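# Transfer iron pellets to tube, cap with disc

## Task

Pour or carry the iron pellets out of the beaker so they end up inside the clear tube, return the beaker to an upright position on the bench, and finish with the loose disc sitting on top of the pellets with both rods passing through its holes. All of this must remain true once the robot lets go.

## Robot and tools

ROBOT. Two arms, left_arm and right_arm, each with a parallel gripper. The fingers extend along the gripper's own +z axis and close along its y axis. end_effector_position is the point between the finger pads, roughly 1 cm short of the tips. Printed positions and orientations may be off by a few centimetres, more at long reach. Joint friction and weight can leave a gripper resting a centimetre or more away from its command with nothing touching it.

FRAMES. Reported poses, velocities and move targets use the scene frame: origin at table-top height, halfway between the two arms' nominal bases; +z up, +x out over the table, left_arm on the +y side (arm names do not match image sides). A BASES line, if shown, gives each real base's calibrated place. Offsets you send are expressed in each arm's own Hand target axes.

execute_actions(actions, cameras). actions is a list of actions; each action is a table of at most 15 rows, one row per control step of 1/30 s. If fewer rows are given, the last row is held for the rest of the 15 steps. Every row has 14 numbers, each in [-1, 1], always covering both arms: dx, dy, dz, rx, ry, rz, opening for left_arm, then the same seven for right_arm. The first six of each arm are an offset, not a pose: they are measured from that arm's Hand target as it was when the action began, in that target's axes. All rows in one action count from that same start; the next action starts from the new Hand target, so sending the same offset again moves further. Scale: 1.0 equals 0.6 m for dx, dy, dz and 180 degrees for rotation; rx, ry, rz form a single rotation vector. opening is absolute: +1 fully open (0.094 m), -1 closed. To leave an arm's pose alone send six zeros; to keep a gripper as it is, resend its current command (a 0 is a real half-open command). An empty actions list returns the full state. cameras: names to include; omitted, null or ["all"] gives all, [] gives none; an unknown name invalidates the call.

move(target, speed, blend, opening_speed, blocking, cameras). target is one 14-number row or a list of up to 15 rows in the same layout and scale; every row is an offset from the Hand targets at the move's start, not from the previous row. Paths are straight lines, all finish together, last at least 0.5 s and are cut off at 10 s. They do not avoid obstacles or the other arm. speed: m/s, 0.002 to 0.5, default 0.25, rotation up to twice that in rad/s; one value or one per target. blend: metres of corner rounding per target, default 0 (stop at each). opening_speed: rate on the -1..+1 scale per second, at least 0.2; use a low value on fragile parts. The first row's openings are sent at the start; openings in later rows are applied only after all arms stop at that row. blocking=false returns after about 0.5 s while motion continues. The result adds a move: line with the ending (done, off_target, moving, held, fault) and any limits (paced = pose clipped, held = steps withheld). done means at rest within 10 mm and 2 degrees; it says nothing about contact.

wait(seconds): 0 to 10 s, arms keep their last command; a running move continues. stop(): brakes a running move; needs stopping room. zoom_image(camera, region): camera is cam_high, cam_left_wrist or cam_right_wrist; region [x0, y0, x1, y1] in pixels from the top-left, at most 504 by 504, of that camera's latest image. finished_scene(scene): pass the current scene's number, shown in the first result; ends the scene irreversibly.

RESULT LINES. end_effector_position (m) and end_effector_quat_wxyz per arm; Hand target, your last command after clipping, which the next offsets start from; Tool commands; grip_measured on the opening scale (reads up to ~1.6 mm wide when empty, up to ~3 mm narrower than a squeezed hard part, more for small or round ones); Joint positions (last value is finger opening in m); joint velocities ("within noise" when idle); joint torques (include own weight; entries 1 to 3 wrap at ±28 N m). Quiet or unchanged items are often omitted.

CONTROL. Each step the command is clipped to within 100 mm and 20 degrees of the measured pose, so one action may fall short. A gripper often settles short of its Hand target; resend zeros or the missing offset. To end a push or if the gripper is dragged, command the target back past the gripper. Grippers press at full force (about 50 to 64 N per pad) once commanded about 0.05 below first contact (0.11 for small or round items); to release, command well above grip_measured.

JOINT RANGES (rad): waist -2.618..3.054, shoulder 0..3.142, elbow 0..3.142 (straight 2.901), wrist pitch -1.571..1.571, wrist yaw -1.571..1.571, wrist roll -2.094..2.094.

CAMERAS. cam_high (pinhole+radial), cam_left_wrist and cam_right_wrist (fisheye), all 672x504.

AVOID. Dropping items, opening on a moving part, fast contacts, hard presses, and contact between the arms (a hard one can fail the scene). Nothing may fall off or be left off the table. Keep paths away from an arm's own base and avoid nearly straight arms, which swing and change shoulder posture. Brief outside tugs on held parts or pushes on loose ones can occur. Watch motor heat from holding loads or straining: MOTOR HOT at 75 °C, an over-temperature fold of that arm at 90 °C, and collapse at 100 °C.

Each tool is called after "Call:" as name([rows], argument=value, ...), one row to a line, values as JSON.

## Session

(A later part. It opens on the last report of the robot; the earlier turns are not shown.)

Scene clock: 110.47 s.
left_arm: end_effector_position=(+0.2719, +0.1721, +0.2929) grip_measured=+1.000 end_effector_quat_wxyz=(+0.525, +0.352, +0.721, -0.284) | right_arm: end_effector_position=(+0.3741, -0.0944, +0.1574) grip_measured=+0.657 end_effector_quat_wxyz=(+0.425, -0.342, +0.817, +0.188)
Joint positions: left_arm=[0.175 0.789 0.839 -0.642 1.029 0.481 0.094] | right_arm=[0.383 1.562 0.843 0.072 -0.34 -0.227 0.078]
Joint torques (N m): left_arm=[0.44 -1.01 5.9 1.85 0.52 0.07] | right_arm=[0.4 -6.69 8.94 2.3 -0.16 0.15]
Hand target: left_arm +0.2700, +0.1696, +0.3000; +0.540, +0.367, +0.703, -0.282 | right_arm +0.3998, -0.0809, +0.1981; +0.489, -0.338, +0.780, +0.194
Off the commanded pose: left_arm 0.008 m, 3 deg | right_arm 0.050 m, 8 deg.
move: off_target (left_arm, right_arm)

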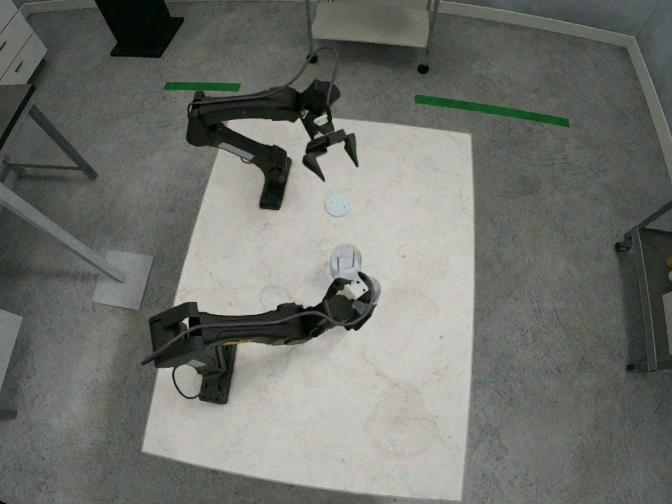

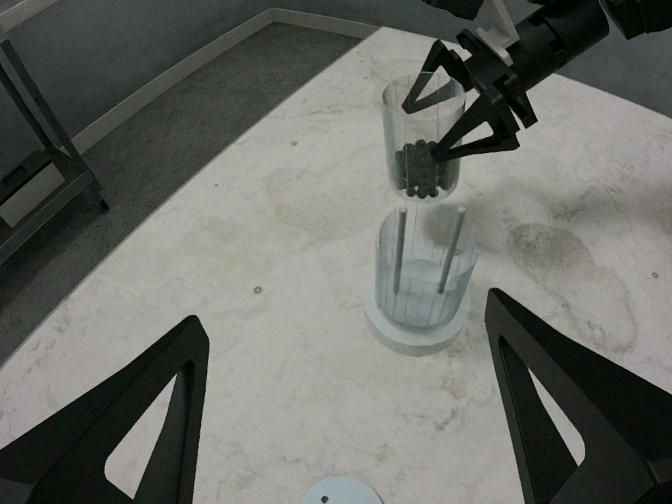

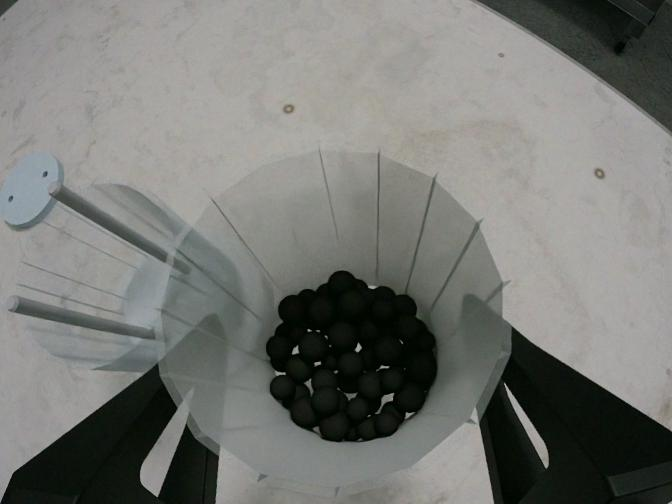

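Call:
zoom_image(camera="cam_right_wrist", region=[0, 130, 320, 400])

Scaled by 1.575 from the camera's 672x504 image, which has a finer 960x720 frame.

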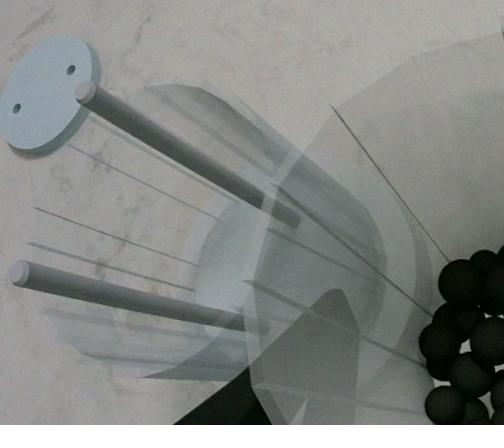

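Call:
move(target=[0, 0, 0, 0, 0, 0, 1.0, -0.0173, 0.0292, 0.0145, 0.1103, 0.0472, -0.2245, 0.42], speed=0.15)

Call:
zoom_image(camera="cam_left_wrist", region=[300, 0, 660, 370])

Call:
zoom_image(camera="cam_high", region=[270, 180, 450, 360])

Scene clock: 119.73 s.
left_arm: end_effector_position=(+0.2719, +0.1719, +0.2933) grip_measured=+1.000 end_effector_quat_wxyz=(+0.526, +0.353, +0.720, -0.284) | right_arm: end_effector_position=(+0.3727, -0.0732, +0.1625) grip_measured=+0.657 end_effector_quat_wxyz=(+0.455, -0.539, +0.696, -0.132)
Joint positions: left_arm=[0.175 0.789 0.839 -0.64 1.031 0.481 0.094] | right_arm=[0.66 1.571 0.85 0.117 0.244 -0.775 0.078]
Joint torques (N m): left_arm=[0.7 -1.37 6.17 1.85 0.47 -0.02] | right_arm=[0.43 -6.89 8.42 2.41 0.3 -0.14]
Hand target: left_arm +0.2700, +0.1696, +0.3000; +0.540, +0.367, +0.703, -0.282 | right_arm +0.3958, -0.0597, +0.2030; +0.518, -0.511, +0.671, -0.145
Off the commanded pose: left_arm 0.007 m, 3 deg | right_arm 0.048 m, 9 deg.
move: off_target (left_arm, right_arm)

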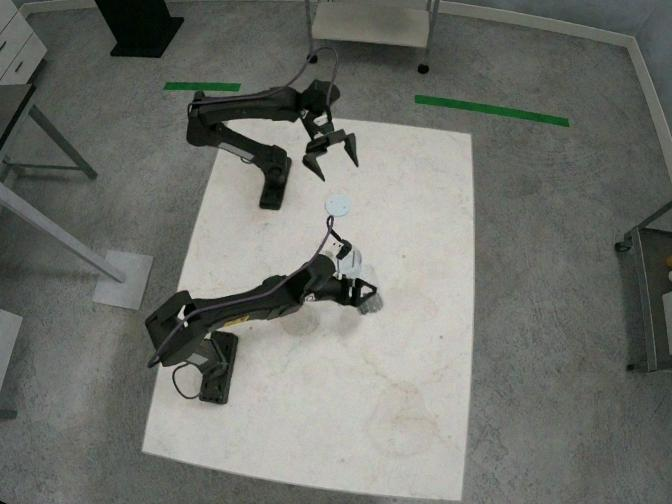

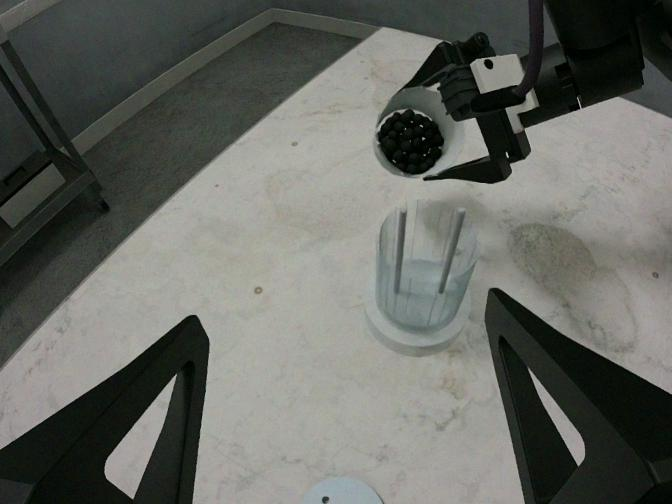

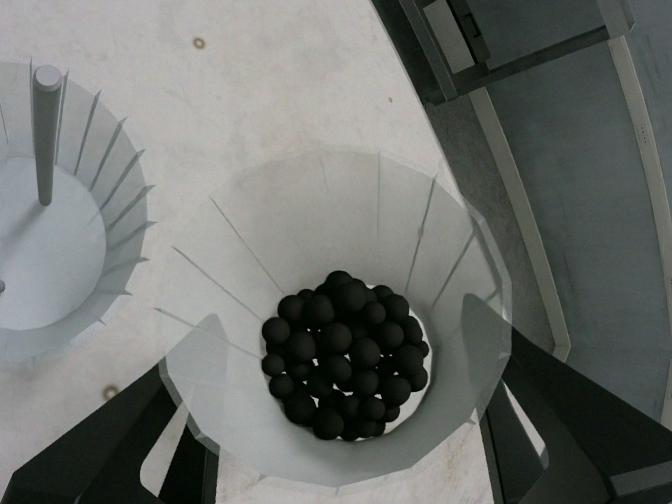

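Scaled by 1.362 from the camera's 672x504 image, which has a finer 960x720 frame.

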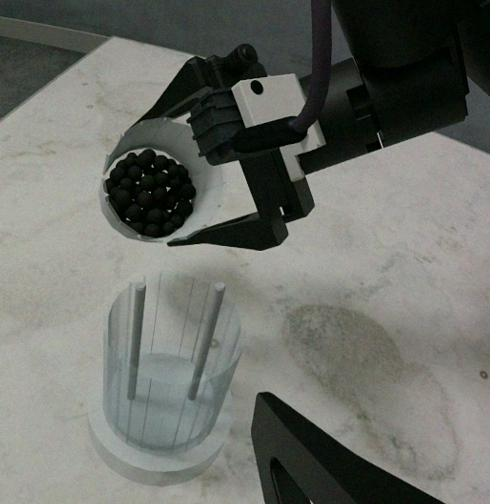

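Scaled by 2.800.

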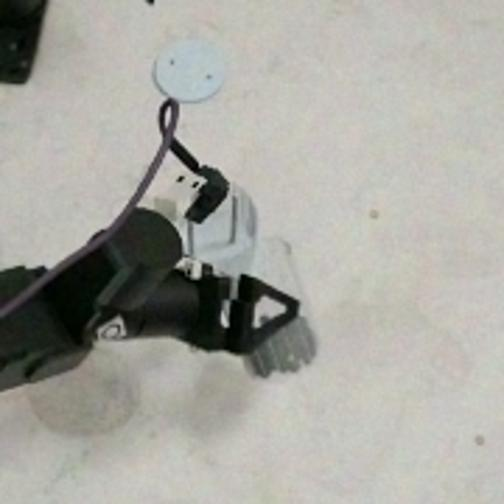

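Call:
move(target=[0, 0, 0, 0, 0, 0, 1.0, -0.066, 0.0072, -0.0333, 0.0443, 0.0244, -0.0991, 0.42], speed=0.12)

Call:
zoom_image(camera="cam_left_wrist", region=[300, 0, 660, 370])

Call:
zoom_image(camera="cam_high", region=[270, 180, 450, 360])

Scene clock: 127.90 s.
left_arm: end_effector_position=(+0.2719, +0.1719, +0.2933) grip_measured=+1.000 end_effector_quat_wxyz=(+0.526, +0.353, +0.720, -0.284) | right_arm: end_effector_position=(+0.3563, -0.0441, +0.1886) grip_measured=+0.656 end_effector_quat_wxyz=(-0.441, +0.608, -0.601, +0.275)
Joint positions: left_arm=[0.175 0.789 0.839 -0.64 1.031 0.483 0.094] | right_arm=[0.844 1.588 0.902 0.117 0.544 -1.03 0.078]
Joint torques (N m): left_arm=[0.29 -1.36 6.01 1.82 0.52 0.01] | right_arm=[0.39 -6.99 8.98 2.3 0.5 -0.07]
Hand target: left_arm +0.2700, +0.1696, +0.3000; +0.540, +0.367, +0.703, -0.282 | right_arm +0.3743, -0.0314, +0.2299; -0.497, +0.566, -0.591, +0.289
Off the commanded pose: left_arm 0.007 m, 3 deg | right_arm 0.047 m, 8 deg.
move: off_target (left_arm, right_arm)

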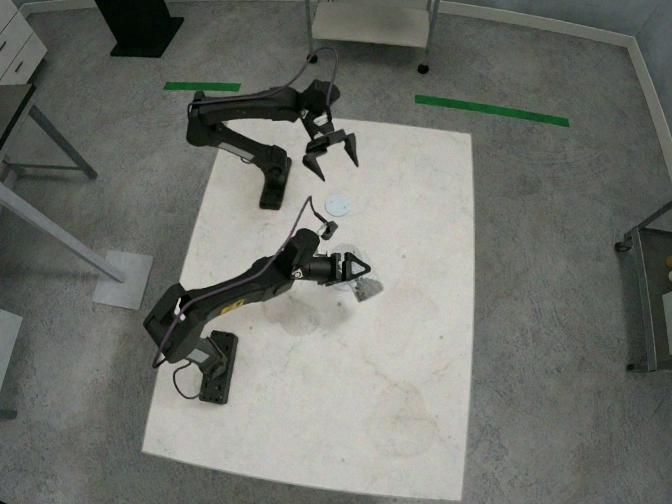

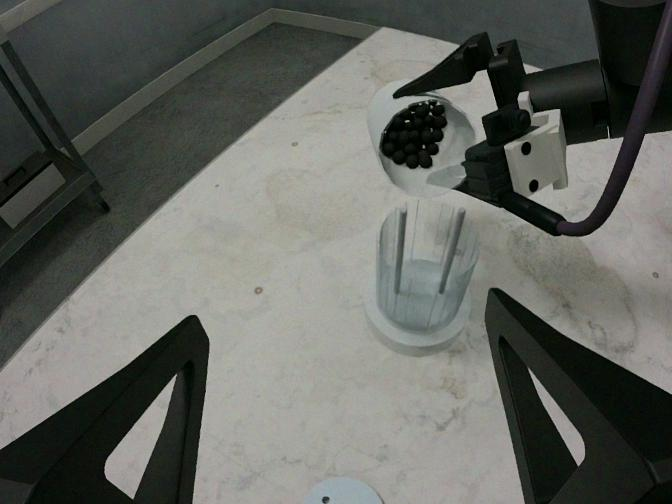

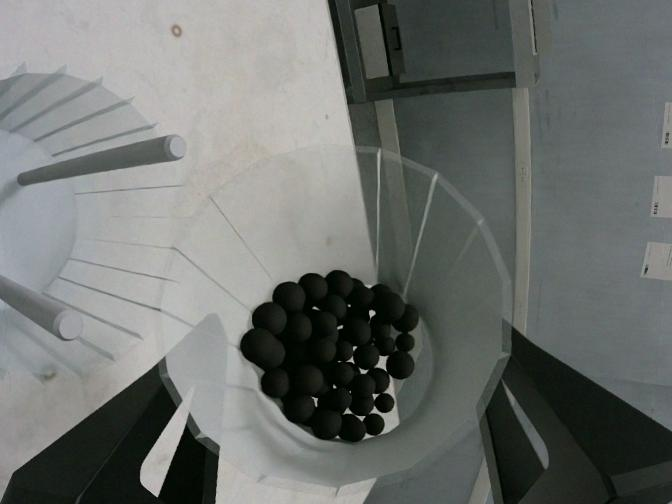

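Scaled by 1.362 from the camera's 672x504 image, which has a finer 960x720 frame.

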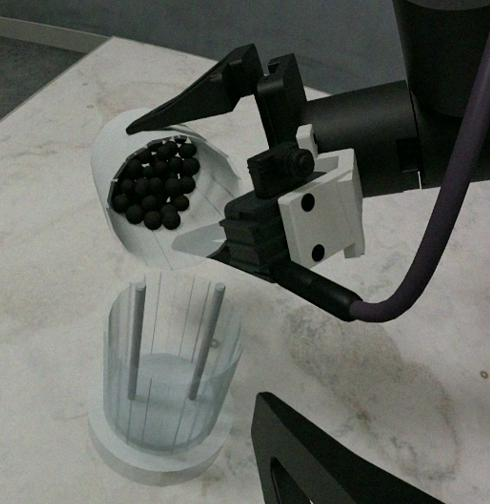

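Scaled by 2.800.

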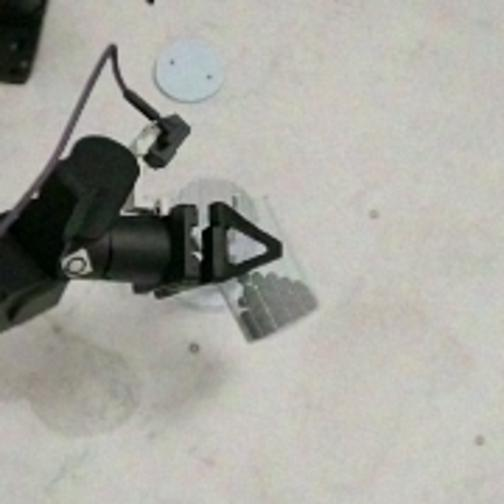

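Call:
move(target=[0, 0, 0, 0, 0, 0, 1.0, 0, 0, 0, 0.0488, 0.0225, -0.0974, 0.42], speed=0.08)

Call:
zoom_image(camera="cam_left_wrist", region=[300, 0, 660, 370])

Scene clock: 134.33 s.
left_arm: end_effector_position=(+0.2719, +0.1719, +0.2933) grip_measured=+1.000 end_effector_quat_wxyz=(+0.526, +0.353, +0.720, -0.284) | right_arm: end_effector_position=(+0.3715, -0.0365, +0.2085) grip_measured=+0.656 end_effector_quat_wxyz=(-0.433, +0.632, -0.493, +0.412)
Joint positions: left_arm=[0.175 0.789 0.839 -0.64 1.031 0.483 0.094] | right_arm=[0.882 1.666 0.883 0.399 0.709 -1.412 0.078]
Joint torques (N m): left_arm=[0.4 -1.17 6.09 1.86 0.51 0.03] | right_arm=[0.54 -7.49 4.96 2.37 0.43 -0.09]
Hand target: left_arm +0.2700, +0.1696, +0.3000; +0.540, +0.367, +0.703, -0.282 | right_arm +0.3743, -0.0314, +0.2299; -0.468, +0.599, -0.491, +0.425
Off the commanded pose: left_arm 0.007 m, 3 deg | right_arm 0.022 m, 6 deg.
move: off_target (left_arm, right_arm)

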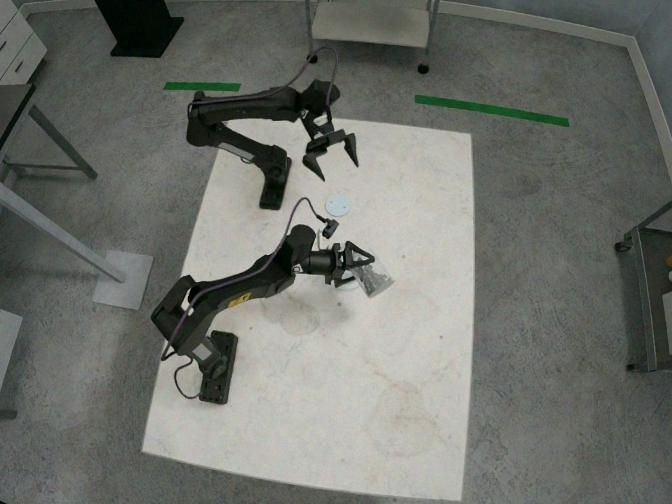

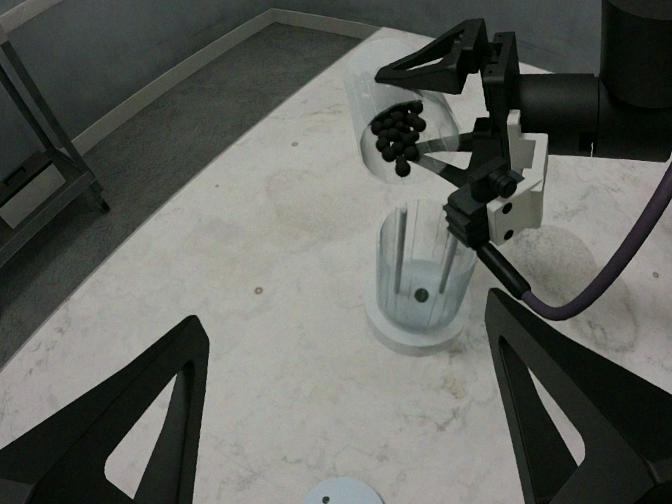

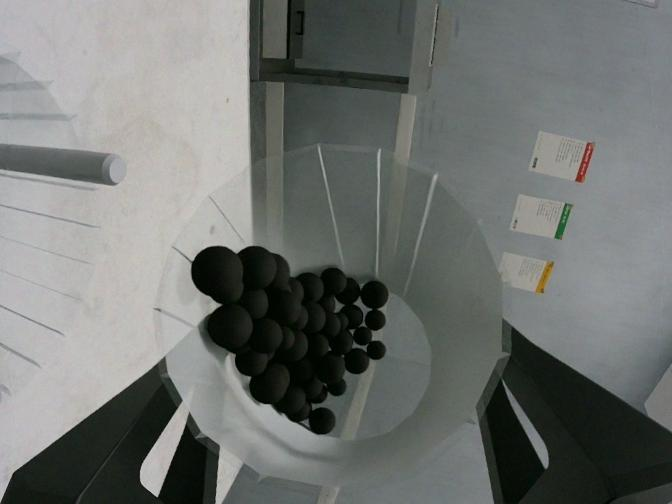

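Scaled by 1.362 from the camera's 672x504 image, which has a finer 960x720 frame.

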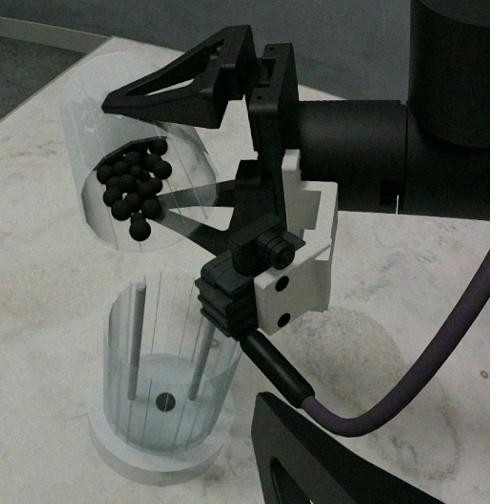

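Call:
move(target=[0, 0, 0, 0, 0, 0, 1.0, 0.0108, 0.0252, -0.0207, 0, 0, 0, 0.42], speed=0.08)

Call:
zoom_image(camera="cam_left_wrist", region=[300, 0, 660, 370])

Scene clock: 138.23 s.
left_arm: end_effector_position=(+0.2719, +0.1719, +0.2933) grip_measured=+1.000 end_effector_quat_wxyz=(+0.526, +0.353, +0.720, -0.284) | right_arm: end_effector_position=(+0.3571, -0.0435, +0.1841) grip_measured=+0.656 end_effector_quat_wxyz=(-0.421, +0.643, -0.487, +0.413)
Joint positions: left_arm=[0.175 0.789 0.839 -0.64 1.031 0.483 0.094] | right_arm=[0.902 1.666 0.792 0.457 0.723 -1.413 0.078]
Joint torques (N m): left_arm=[0.32 -1.2 6.02 1.84 0.51 0.07] | right_arm=[0.59 -9.68 4.82 2.35 0.44 -0.01]
Hand target: left_arm +0.2700, +0.1696, +0.3000; +0.540, +0.367, +0.703, -0.282 | right_arm +0.3604, -0.0408, +0.2179; -0.468, +0.599, -0.491, +0.425
Off the commanded pose: left_arm 0.007 m, 3 deg | right_arm 0.034 m, 8 deg.
move: off_target (left_arm, right_arm)

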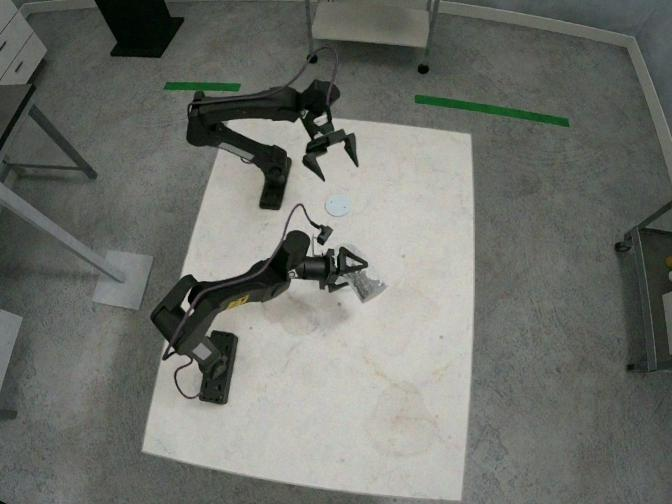

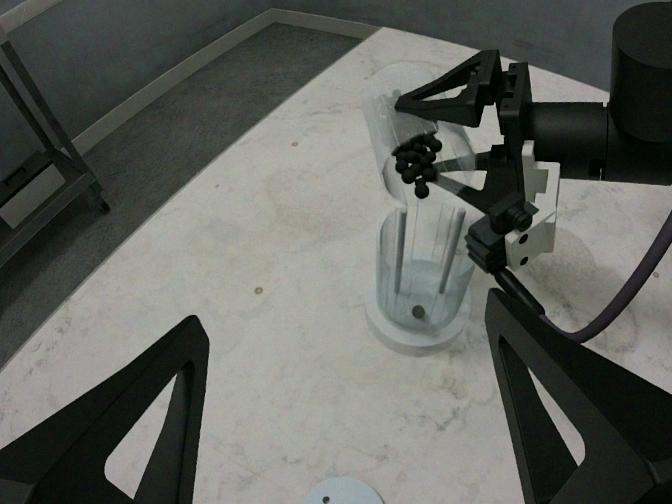

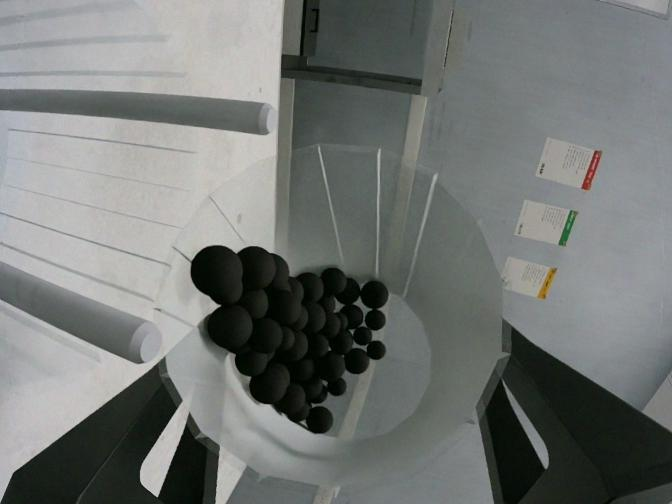

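Scaled by 1.362 from the camera's 672x504 image, which has a finer 960x720 frame.

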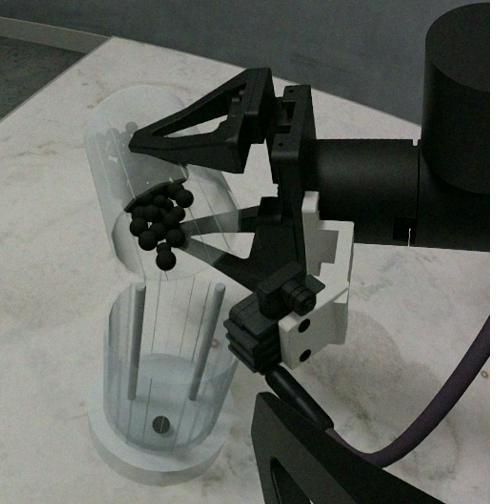

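Call:
move(target=[0, 0, 0, 0, 0, 0, 1.0, 0.0047, -0.0114, -0.0097, 0.0333, 0.0132, -0.0561, 0.42], speed=0.06)

Call:
zoom_image(camera="cam_left_wrist", region=[300, 0, 660, 370])

Scene clock: 143.63 s.
left_arm: end_effector_position=(+0.2719, +0.1719, +0.2933) grip_measured=+1.000 end_effector_quat_wxyz=(+0.526, +0.354, +0.719, -0.283) | right_arm: end_effector_position=(+0.3581, -0.0475, +0.2197) grip_measured=+0.656 end_effector_quat_wxyz=(-0.432, +0.622, -0.421, +0.499)
Joint positions: left_arm=[0.175 0.789 0.839 -0.64 1.031 0.484 0.094] | right_arm=[0.919 1.666 0.735 0.746 0.804 -1.699 0.078]
Joint torques (N m): left_arm=[0.55 -1.1 5.91 1.86 0.5 0.05] | right_arm=[0.68 -6.02 4.16 1.98 0.18 -0.03]
Hand target: left_arm +0.2700, +0.1696, +0.3000; +0.540, +0.367, +0.703, -0.282 | right_arm +0.3565, -0.0438, +0.2259; -0.449, +0.606, -0.423, +0.502
Off the commanded pose: left_arm 0.007 m, 3 deg | right_arm 0.007 m, 3 deg.
move: off_target (left_arm, right_arm)

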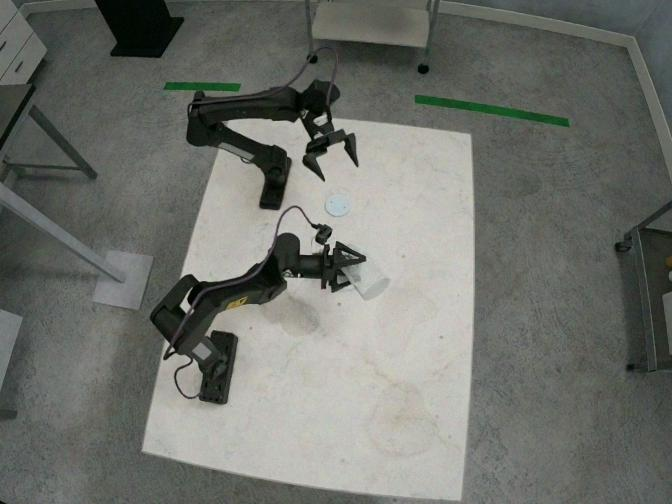

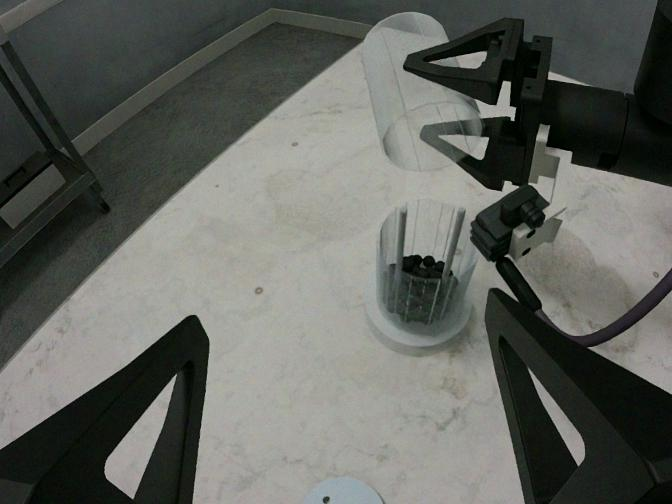

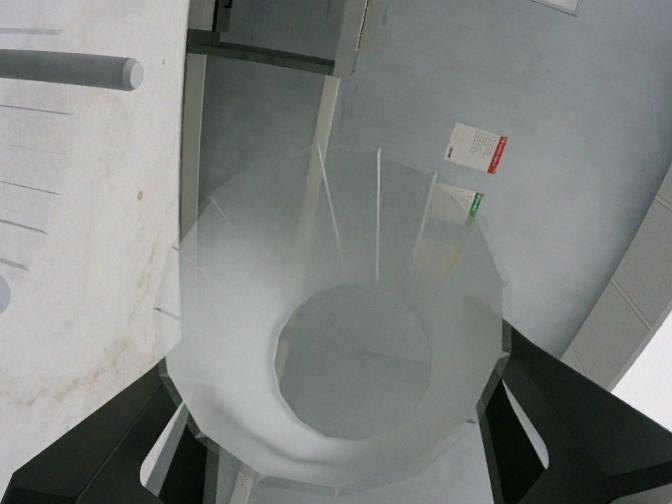

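Scaled by 1.362 from the camera's 672x504 image, which has a finer 960x720 frame.

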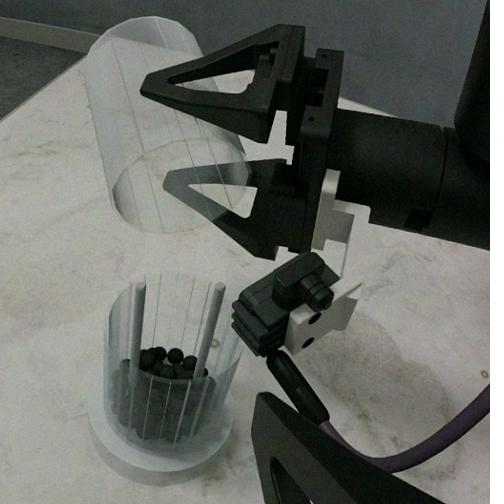

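Call:
zoom_image(camera="cam_left_wrist", region=[330, 170, 520, 380])

Call:
zoom_image(camera="cam_right_wrist", region=[150, 130, 530, 504])

Call:
zoom_image(camera="cam_high", region=[250, 170, 450, 360])

Scaled by 2.400 from the camera's 672x504 image, which has a finer 960x720 frame.

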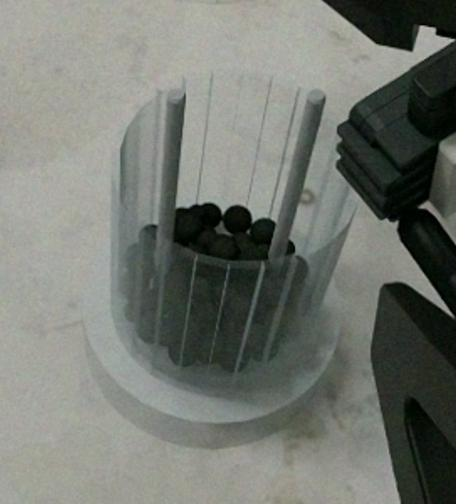

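Scaled by 1.326 from the camera's 672x504 image, which has a finer 960x720 frame.

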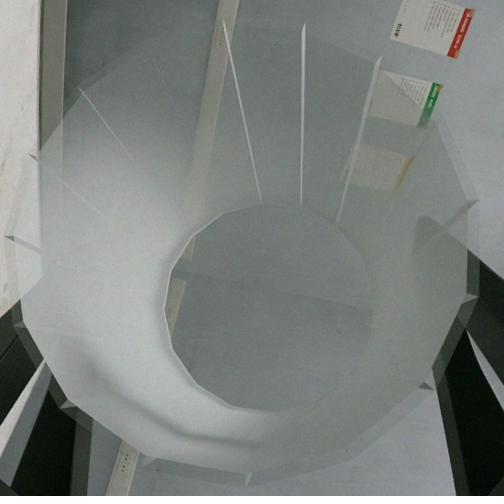

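Scaled by 2.520.

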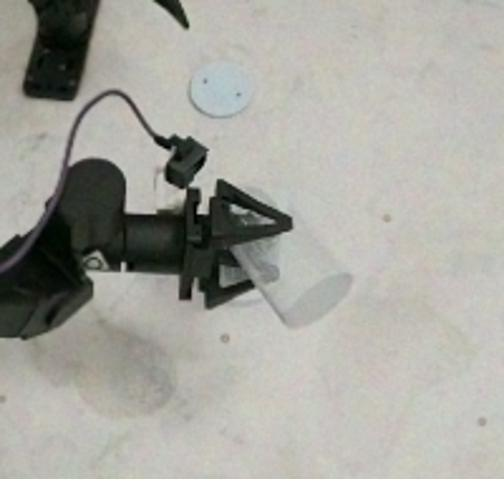

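Call:
move([
  [0, 0, 0, 0, 0, 0, 1.0, 0.0955, -0.0337, 0.0477, 0, 0, 0, 0.42],
  [0, 0, 0, 0, 0, 0, 1.0, 0.1715, 0.0937, 0.089, -0.2667, -0.1075, 0.4678, 0.42],
], speed=[0.12, 0.25], blend=0.02)

Call:
zoom_image(camera="cam_left_wrist", region=[250, 0, 610, 370])

Scene clock: 151.23 s.
left_arm: end_effector_position=(+0.2719, +0.1719, +0.2933) grip_measured=+1.000 end_effector_quat_wxyz=(+0.526, +0.354, +0.719, -0.283) | right_arm: end_effector_position=(+0.4131, -0.1540, +0.1759) grip_measured=+0.656 end_effector_quat_wxyz=(+0.447, -0.361, +0.794, +0.198)
Joint positions: left_arm=[0.175 0.789 0.839 -0.64 1.031 0.484 0.094] | right_arm=[0.14 1.617 0.95 -0.004 -0.576 -0.418 0.078]
Joint torques (N m): left_arm=[0.59 -1.21 5.97 1.82 0.49 0.05] | right_arm=[-0.38 -6.67 8.17 1.31 -0.42 0.17]
Hand target: left_arm +0.2700, +0.1696, +0.3000; +0.540, +0.367, +0.703, -0.282 | right_arm +0.4199, -0.1501, +0.1900; +0.457, -0.360, +0.786, +0.210
Off the commanded pose: left_arm 0.007 m, 3 deg | right_arm 0.016 m, 2 deg.
move: off_target (left_arm, right_arm)

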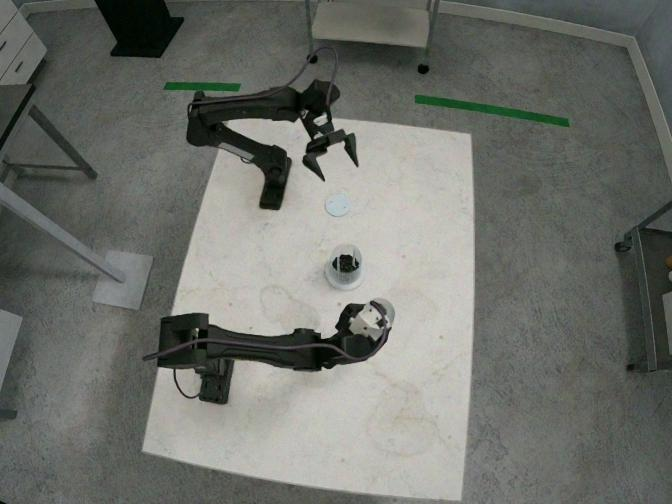

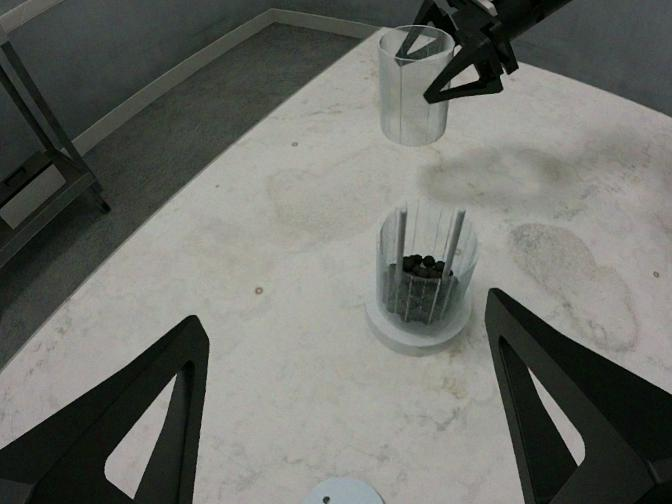

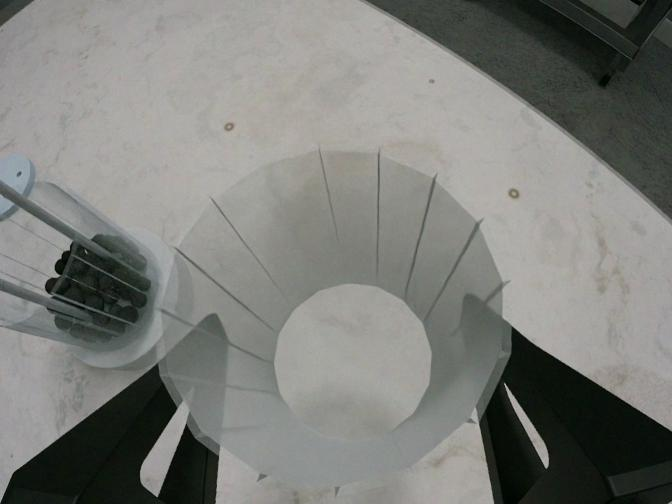

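Scaled by 1.362 from the camera's 672x504 image, which has a finer 960x720 frame.

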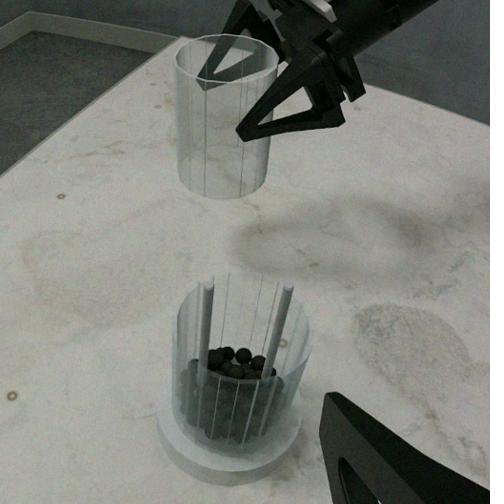

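Call:
move(target=[0, 0, 0, 0, 0, 0, 1.0, 0.116, 0, 0.066, 0, 0, 0, 0.42], speed=0.12)

Call:
zoom_image(camera="cam_left_wrist", region=[250, 0, 610, 370])

Scene clock: 154.33 s.
left_arm: end_effector_position=(+0.2719, +0.1719, +0.2933) grip_measured=+1.000 end_effector_quat_wxyz=(+0.526, +0.354, +0.719, -0.283) | right_arm: end_effector_position=(+0.4159, -0.1533, +0.1034) grip_measured=+0.656 end_effector_quat_wxyz=(+0.440, -0.360, +0.798, +0.201)
Joint positions: left_arm=[0.175 0.789 0.839 -0.64 1.031 0.484 0.094] | right_arm=[0.14 1.795 0.827 0.279 -0.578 -0.418 0.078]
Joint torques (N m): left_arm=[0.35 -1.28 6.2 1.79 0.47 0.05] | right_arm=[-0.35 -7.35 4.05 1.81 -0.43 0.14]
Hand target: left_arm +0.2700, +0.1696, +0.3000; +0.540, +0.367, +0.703, -0.282 | right_arm +0.4198, -0.1501, +0.1099; +0.457, -0.360, +0.786, +0.210
Off the commanded pose: left_arm 0.007 m, 3 deg | right_arm 0.008 m, 3 deg.
move: off_target (left_arm, right_arm)

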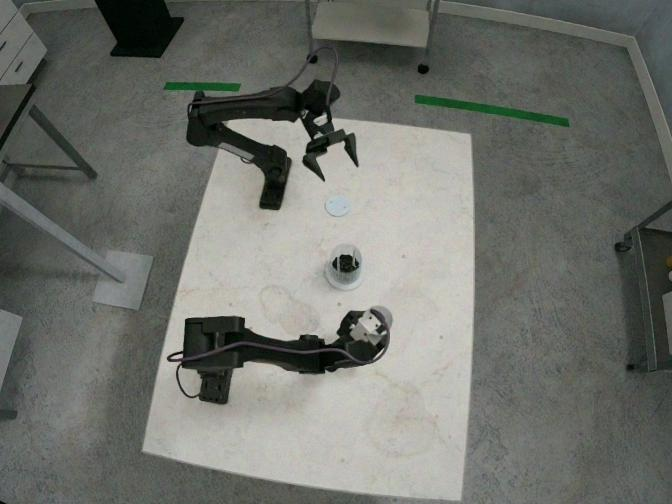

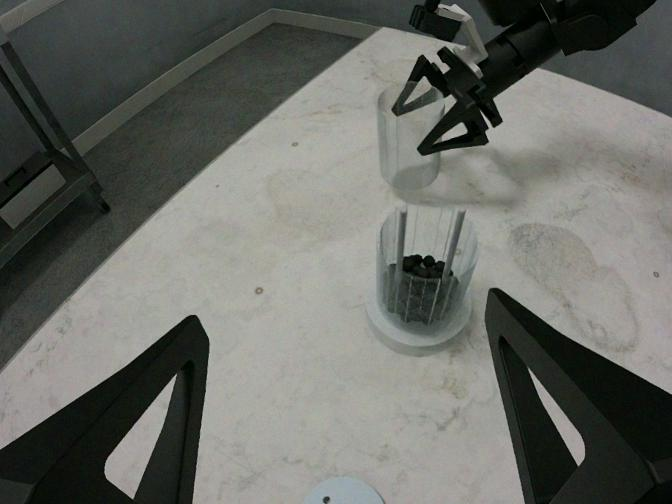

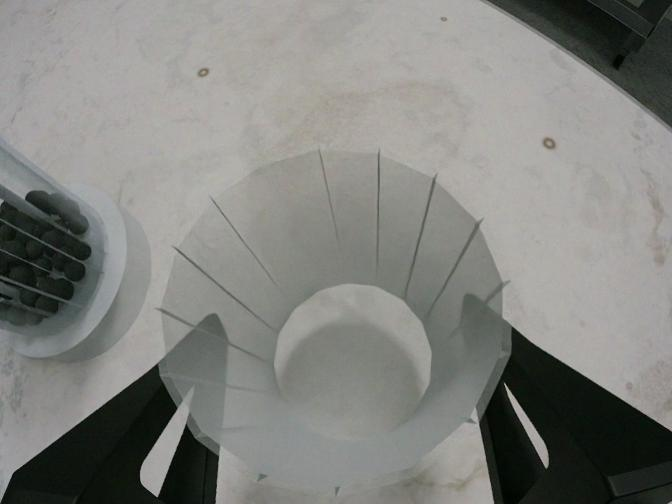

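Scaled by 1.362 from the camera's 672x504 image, which has a finer 960x720 frame.

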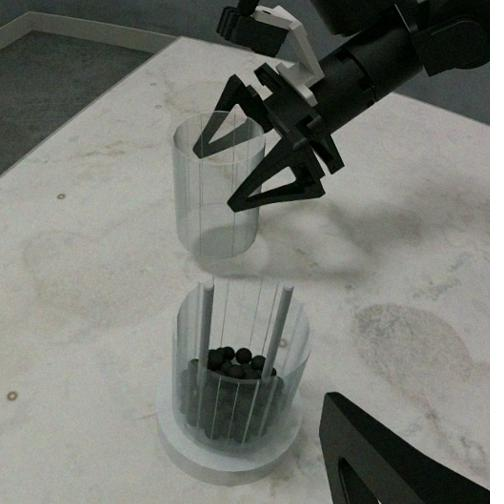

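Call:
move(target=[0, 0, 0, 0, 0, 0, 1.0, 0.0217, 0, 0.0124, 0, 0, 0, 0.42], speed=0.06, cameras=["cam_left_wrist", "cam_right_wrist"])

Call:
zoom_image(camera="cam_right_wrist", region=[200, 240, 500, 504])

Scene clock: 158.53 s.
left_arm: end_effector_position=(+0.2719, +0.1719, +0.2933) grip_measured=+1.000 end_effector_quat_wxyz=(+0.526, +0.354, +0.719, -0.283) | right_arm: end_effector_position=(+0.4168, -0.1532, +0.0896) grip_measured=+0.656 end_effector_quat_wxyz=(+0.441, -0.361, +0.797, +0.201)
Joint positions: left_arm=[0.175 0.789 0.839 -0.64 1.031 0.484 0.094] | right_arm=[0.14 1.839 0.809 0.345 -0.578 -0.418 0.078]
Joint torques (N m): left_arm=[0.43 -1.33 5.98 1.84 0.49 0.09] | right_arm=[-0.31 -7.32 3.73 1.82 -0.43 0.12]
Hand target: left_arm +0.2700, +0.1696, +0.3000; +0.540, +0.367, +0.703, -0.282 | right_arm +0.4198, -0.1501, +0.0949; +0.457, -0.360, +0.786, +0.210
Off the commanded pose: left_arm 0.007 m, 3 deg | right_arm 0.007 m, 2 deg.
move: off_target (left_arm)
Images, in order: cam_left_wrist, cam_right_wrist.

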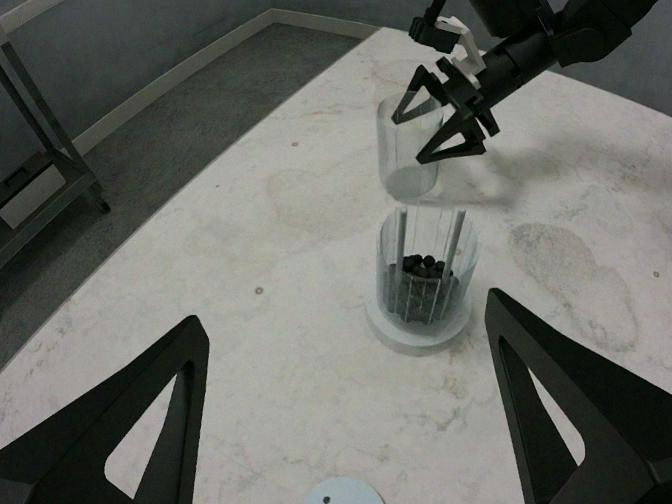

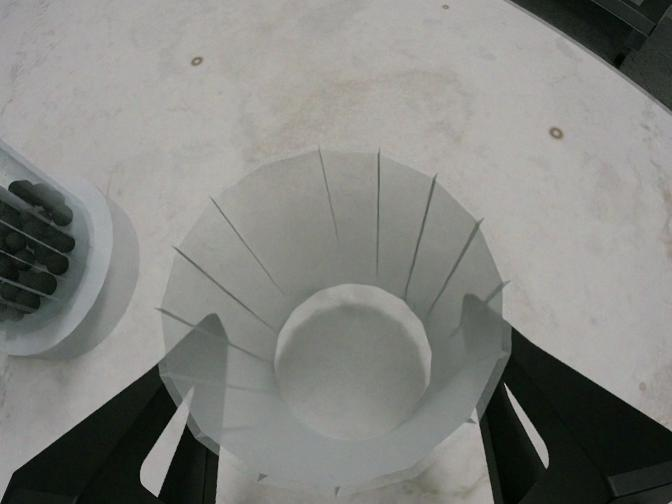

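Scaled by 1.680 from the camera's 672x504 image, which has a finer 960x720 frame.

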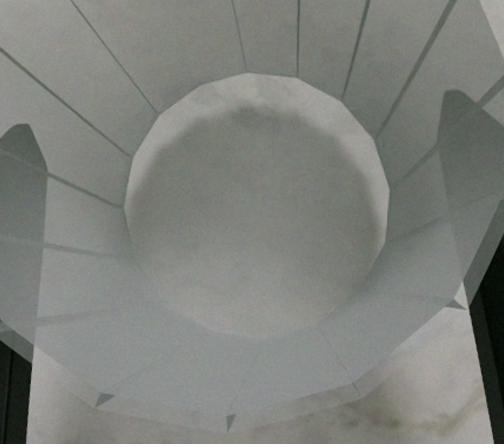

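Call:
move(target=[0, 0, 0, 0, 0, 0, 1.0, 0.0203, 0, 0.0115, 0, 0, 0, 0.42], speed=0.05, cameras=["cam_left_wrist", "cam_right_wrist"])

Call:
zoom_image(camera="cam_right_wrist", region=[200, 240, 500, 504])

Scene clock: 160.33 s.
left_arm: end_effector_position=(+0.2719, +0.1719, +0.2933) grip_measured=+1.000 end_effector_quat_wxyz=(+0.527, +0.354, +0.719, -0.283) | right_arm: end_effector_position=(+0.4173, -0.1531, +0.0768) grip_measured=+0.656 end_effector_quat_wxyz=(+0.443, -0.361, +0.796, +0.200)
Joint positions: left_arm=[0.175 0.789 0.839 -0.64 1.031 0.486 0.094] | right_arm=[0.14 1.882 0.794 0.407 -0.578 -0.418 0.078]
Joint torques (N m): left_arm=[0.36 -1.29 6.02 1.84 0.5 0.07] | right_arm=[-0.35 -7.53 3.52 1.81 -0.42 0.14]
Hand target: left_arm +0.2700, +0.1696, +0.3000; +0.540, +0.367, +0.703, -0.282 | right_arm +0.4198, -0.1501, +0.0809; +0.457, -0.360, +0.786, +0.210
Off the commanded pose: left_arm 0.007 m, 3 deg | right_arm 0.006 m, 2 deg.
move: off_target (left_arm)
Images, in order: cam_left_wrist, cam_right_wrist.

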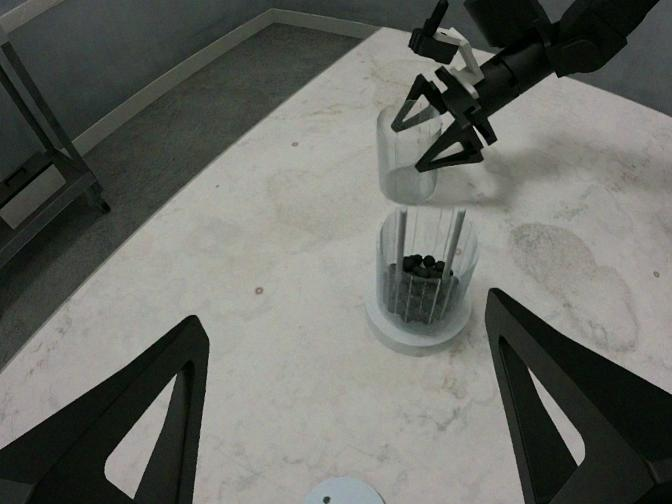

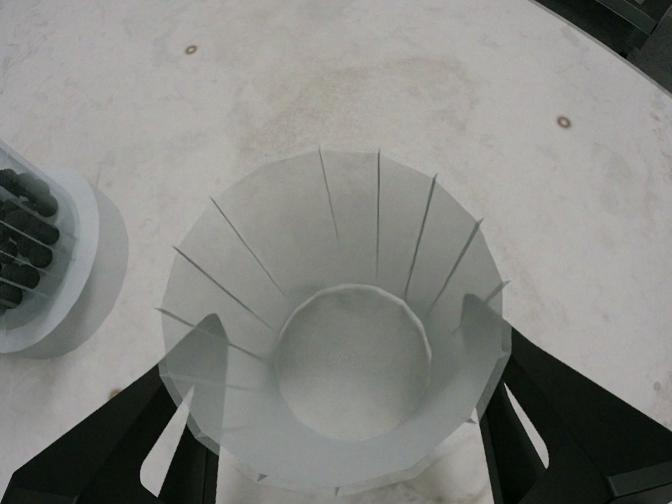

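Scaled by 1.680 from the camera's 672x504 image, which has a finer 960x720 frame.

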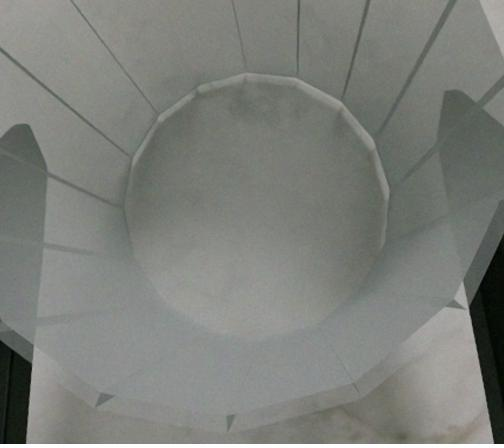

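Call:
move(target=[0, 0, 0, 0, 0, 0, 1.0, 0.0072, 0, 0.0041, 0, 0, 0, 0.42], speed=0.03, cameras=["cam_left_wrist", "cam_right_wrist"])

Call:
zoom_image(camera="cam_right_wrist", region=[200, 240, 500, 504])

Scene clock: 161.73 s.
left_arm: end_effector_position=(+0.2719, +0.1719, +0.2933) grip_measured=+1.000 end_effector_quat_wxyz=(+0.527, +0.354, +0.719, -0.283) | right_arm: end_effector_position=(+0.4191, -0.1526, +0.0744) grip_measured=+0.656 end_effector_quat_wxyz=(+0.446, -0.362, +0.794, +0.200)
Joint positions: left_arm=[0.175 0.789 0.839 -0.64 1.031 0.486 0.094] | right_arm=[0.14 1.898 0.794 0.43 -0.579 -0.418 0.078]
Joint torques (N m): left_arm=[0.47 -1.11 6.13 1.84 0.47 0.08] | right_arm=[-0.32 -7.42 3.12 1.79 -0.37 0.15]
Hand target: left_arm +0.2700, +0.1696, +0.3000; +0.540, +0.367, +0.703, -0.282 | right_arm +0.4198, -0.1501, +0.0760; +0.457, -0.360, +0.786, +0.210
Off the commanded pose: left_arm 0.007 m, 3 deg | right_arm 0.003 m, 2 deg.
move: off_target (left_arm)
Images, in order: cam_left_wrist, cam_right_wrist.

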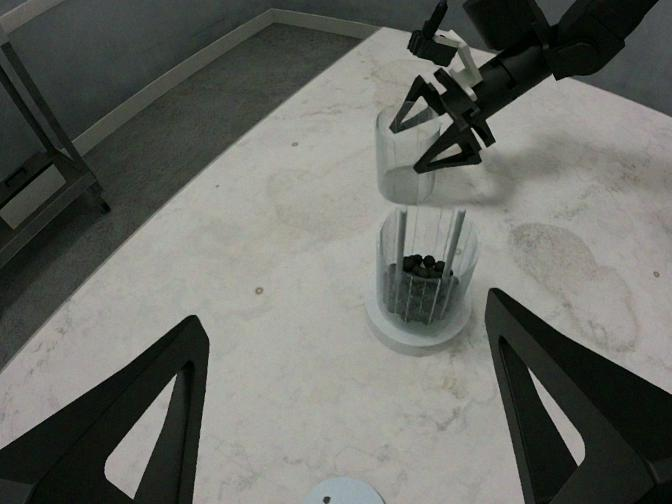

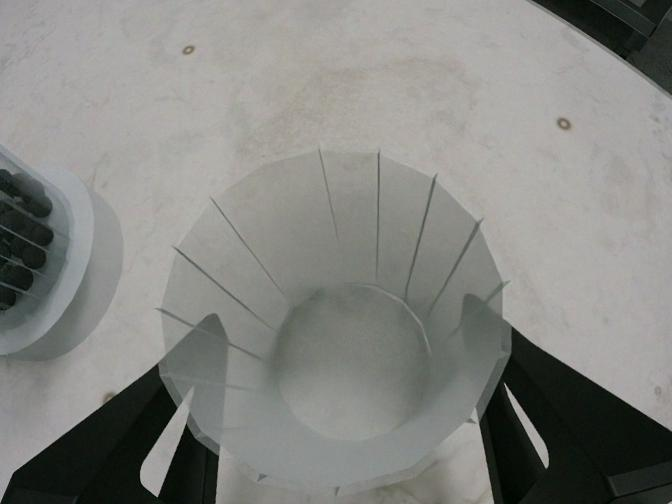

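Scaled by 1.680 from the camera's 672x504 image, which has a finer 960x720 frame.

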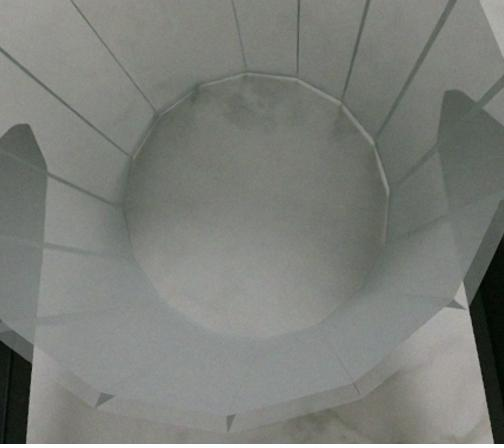

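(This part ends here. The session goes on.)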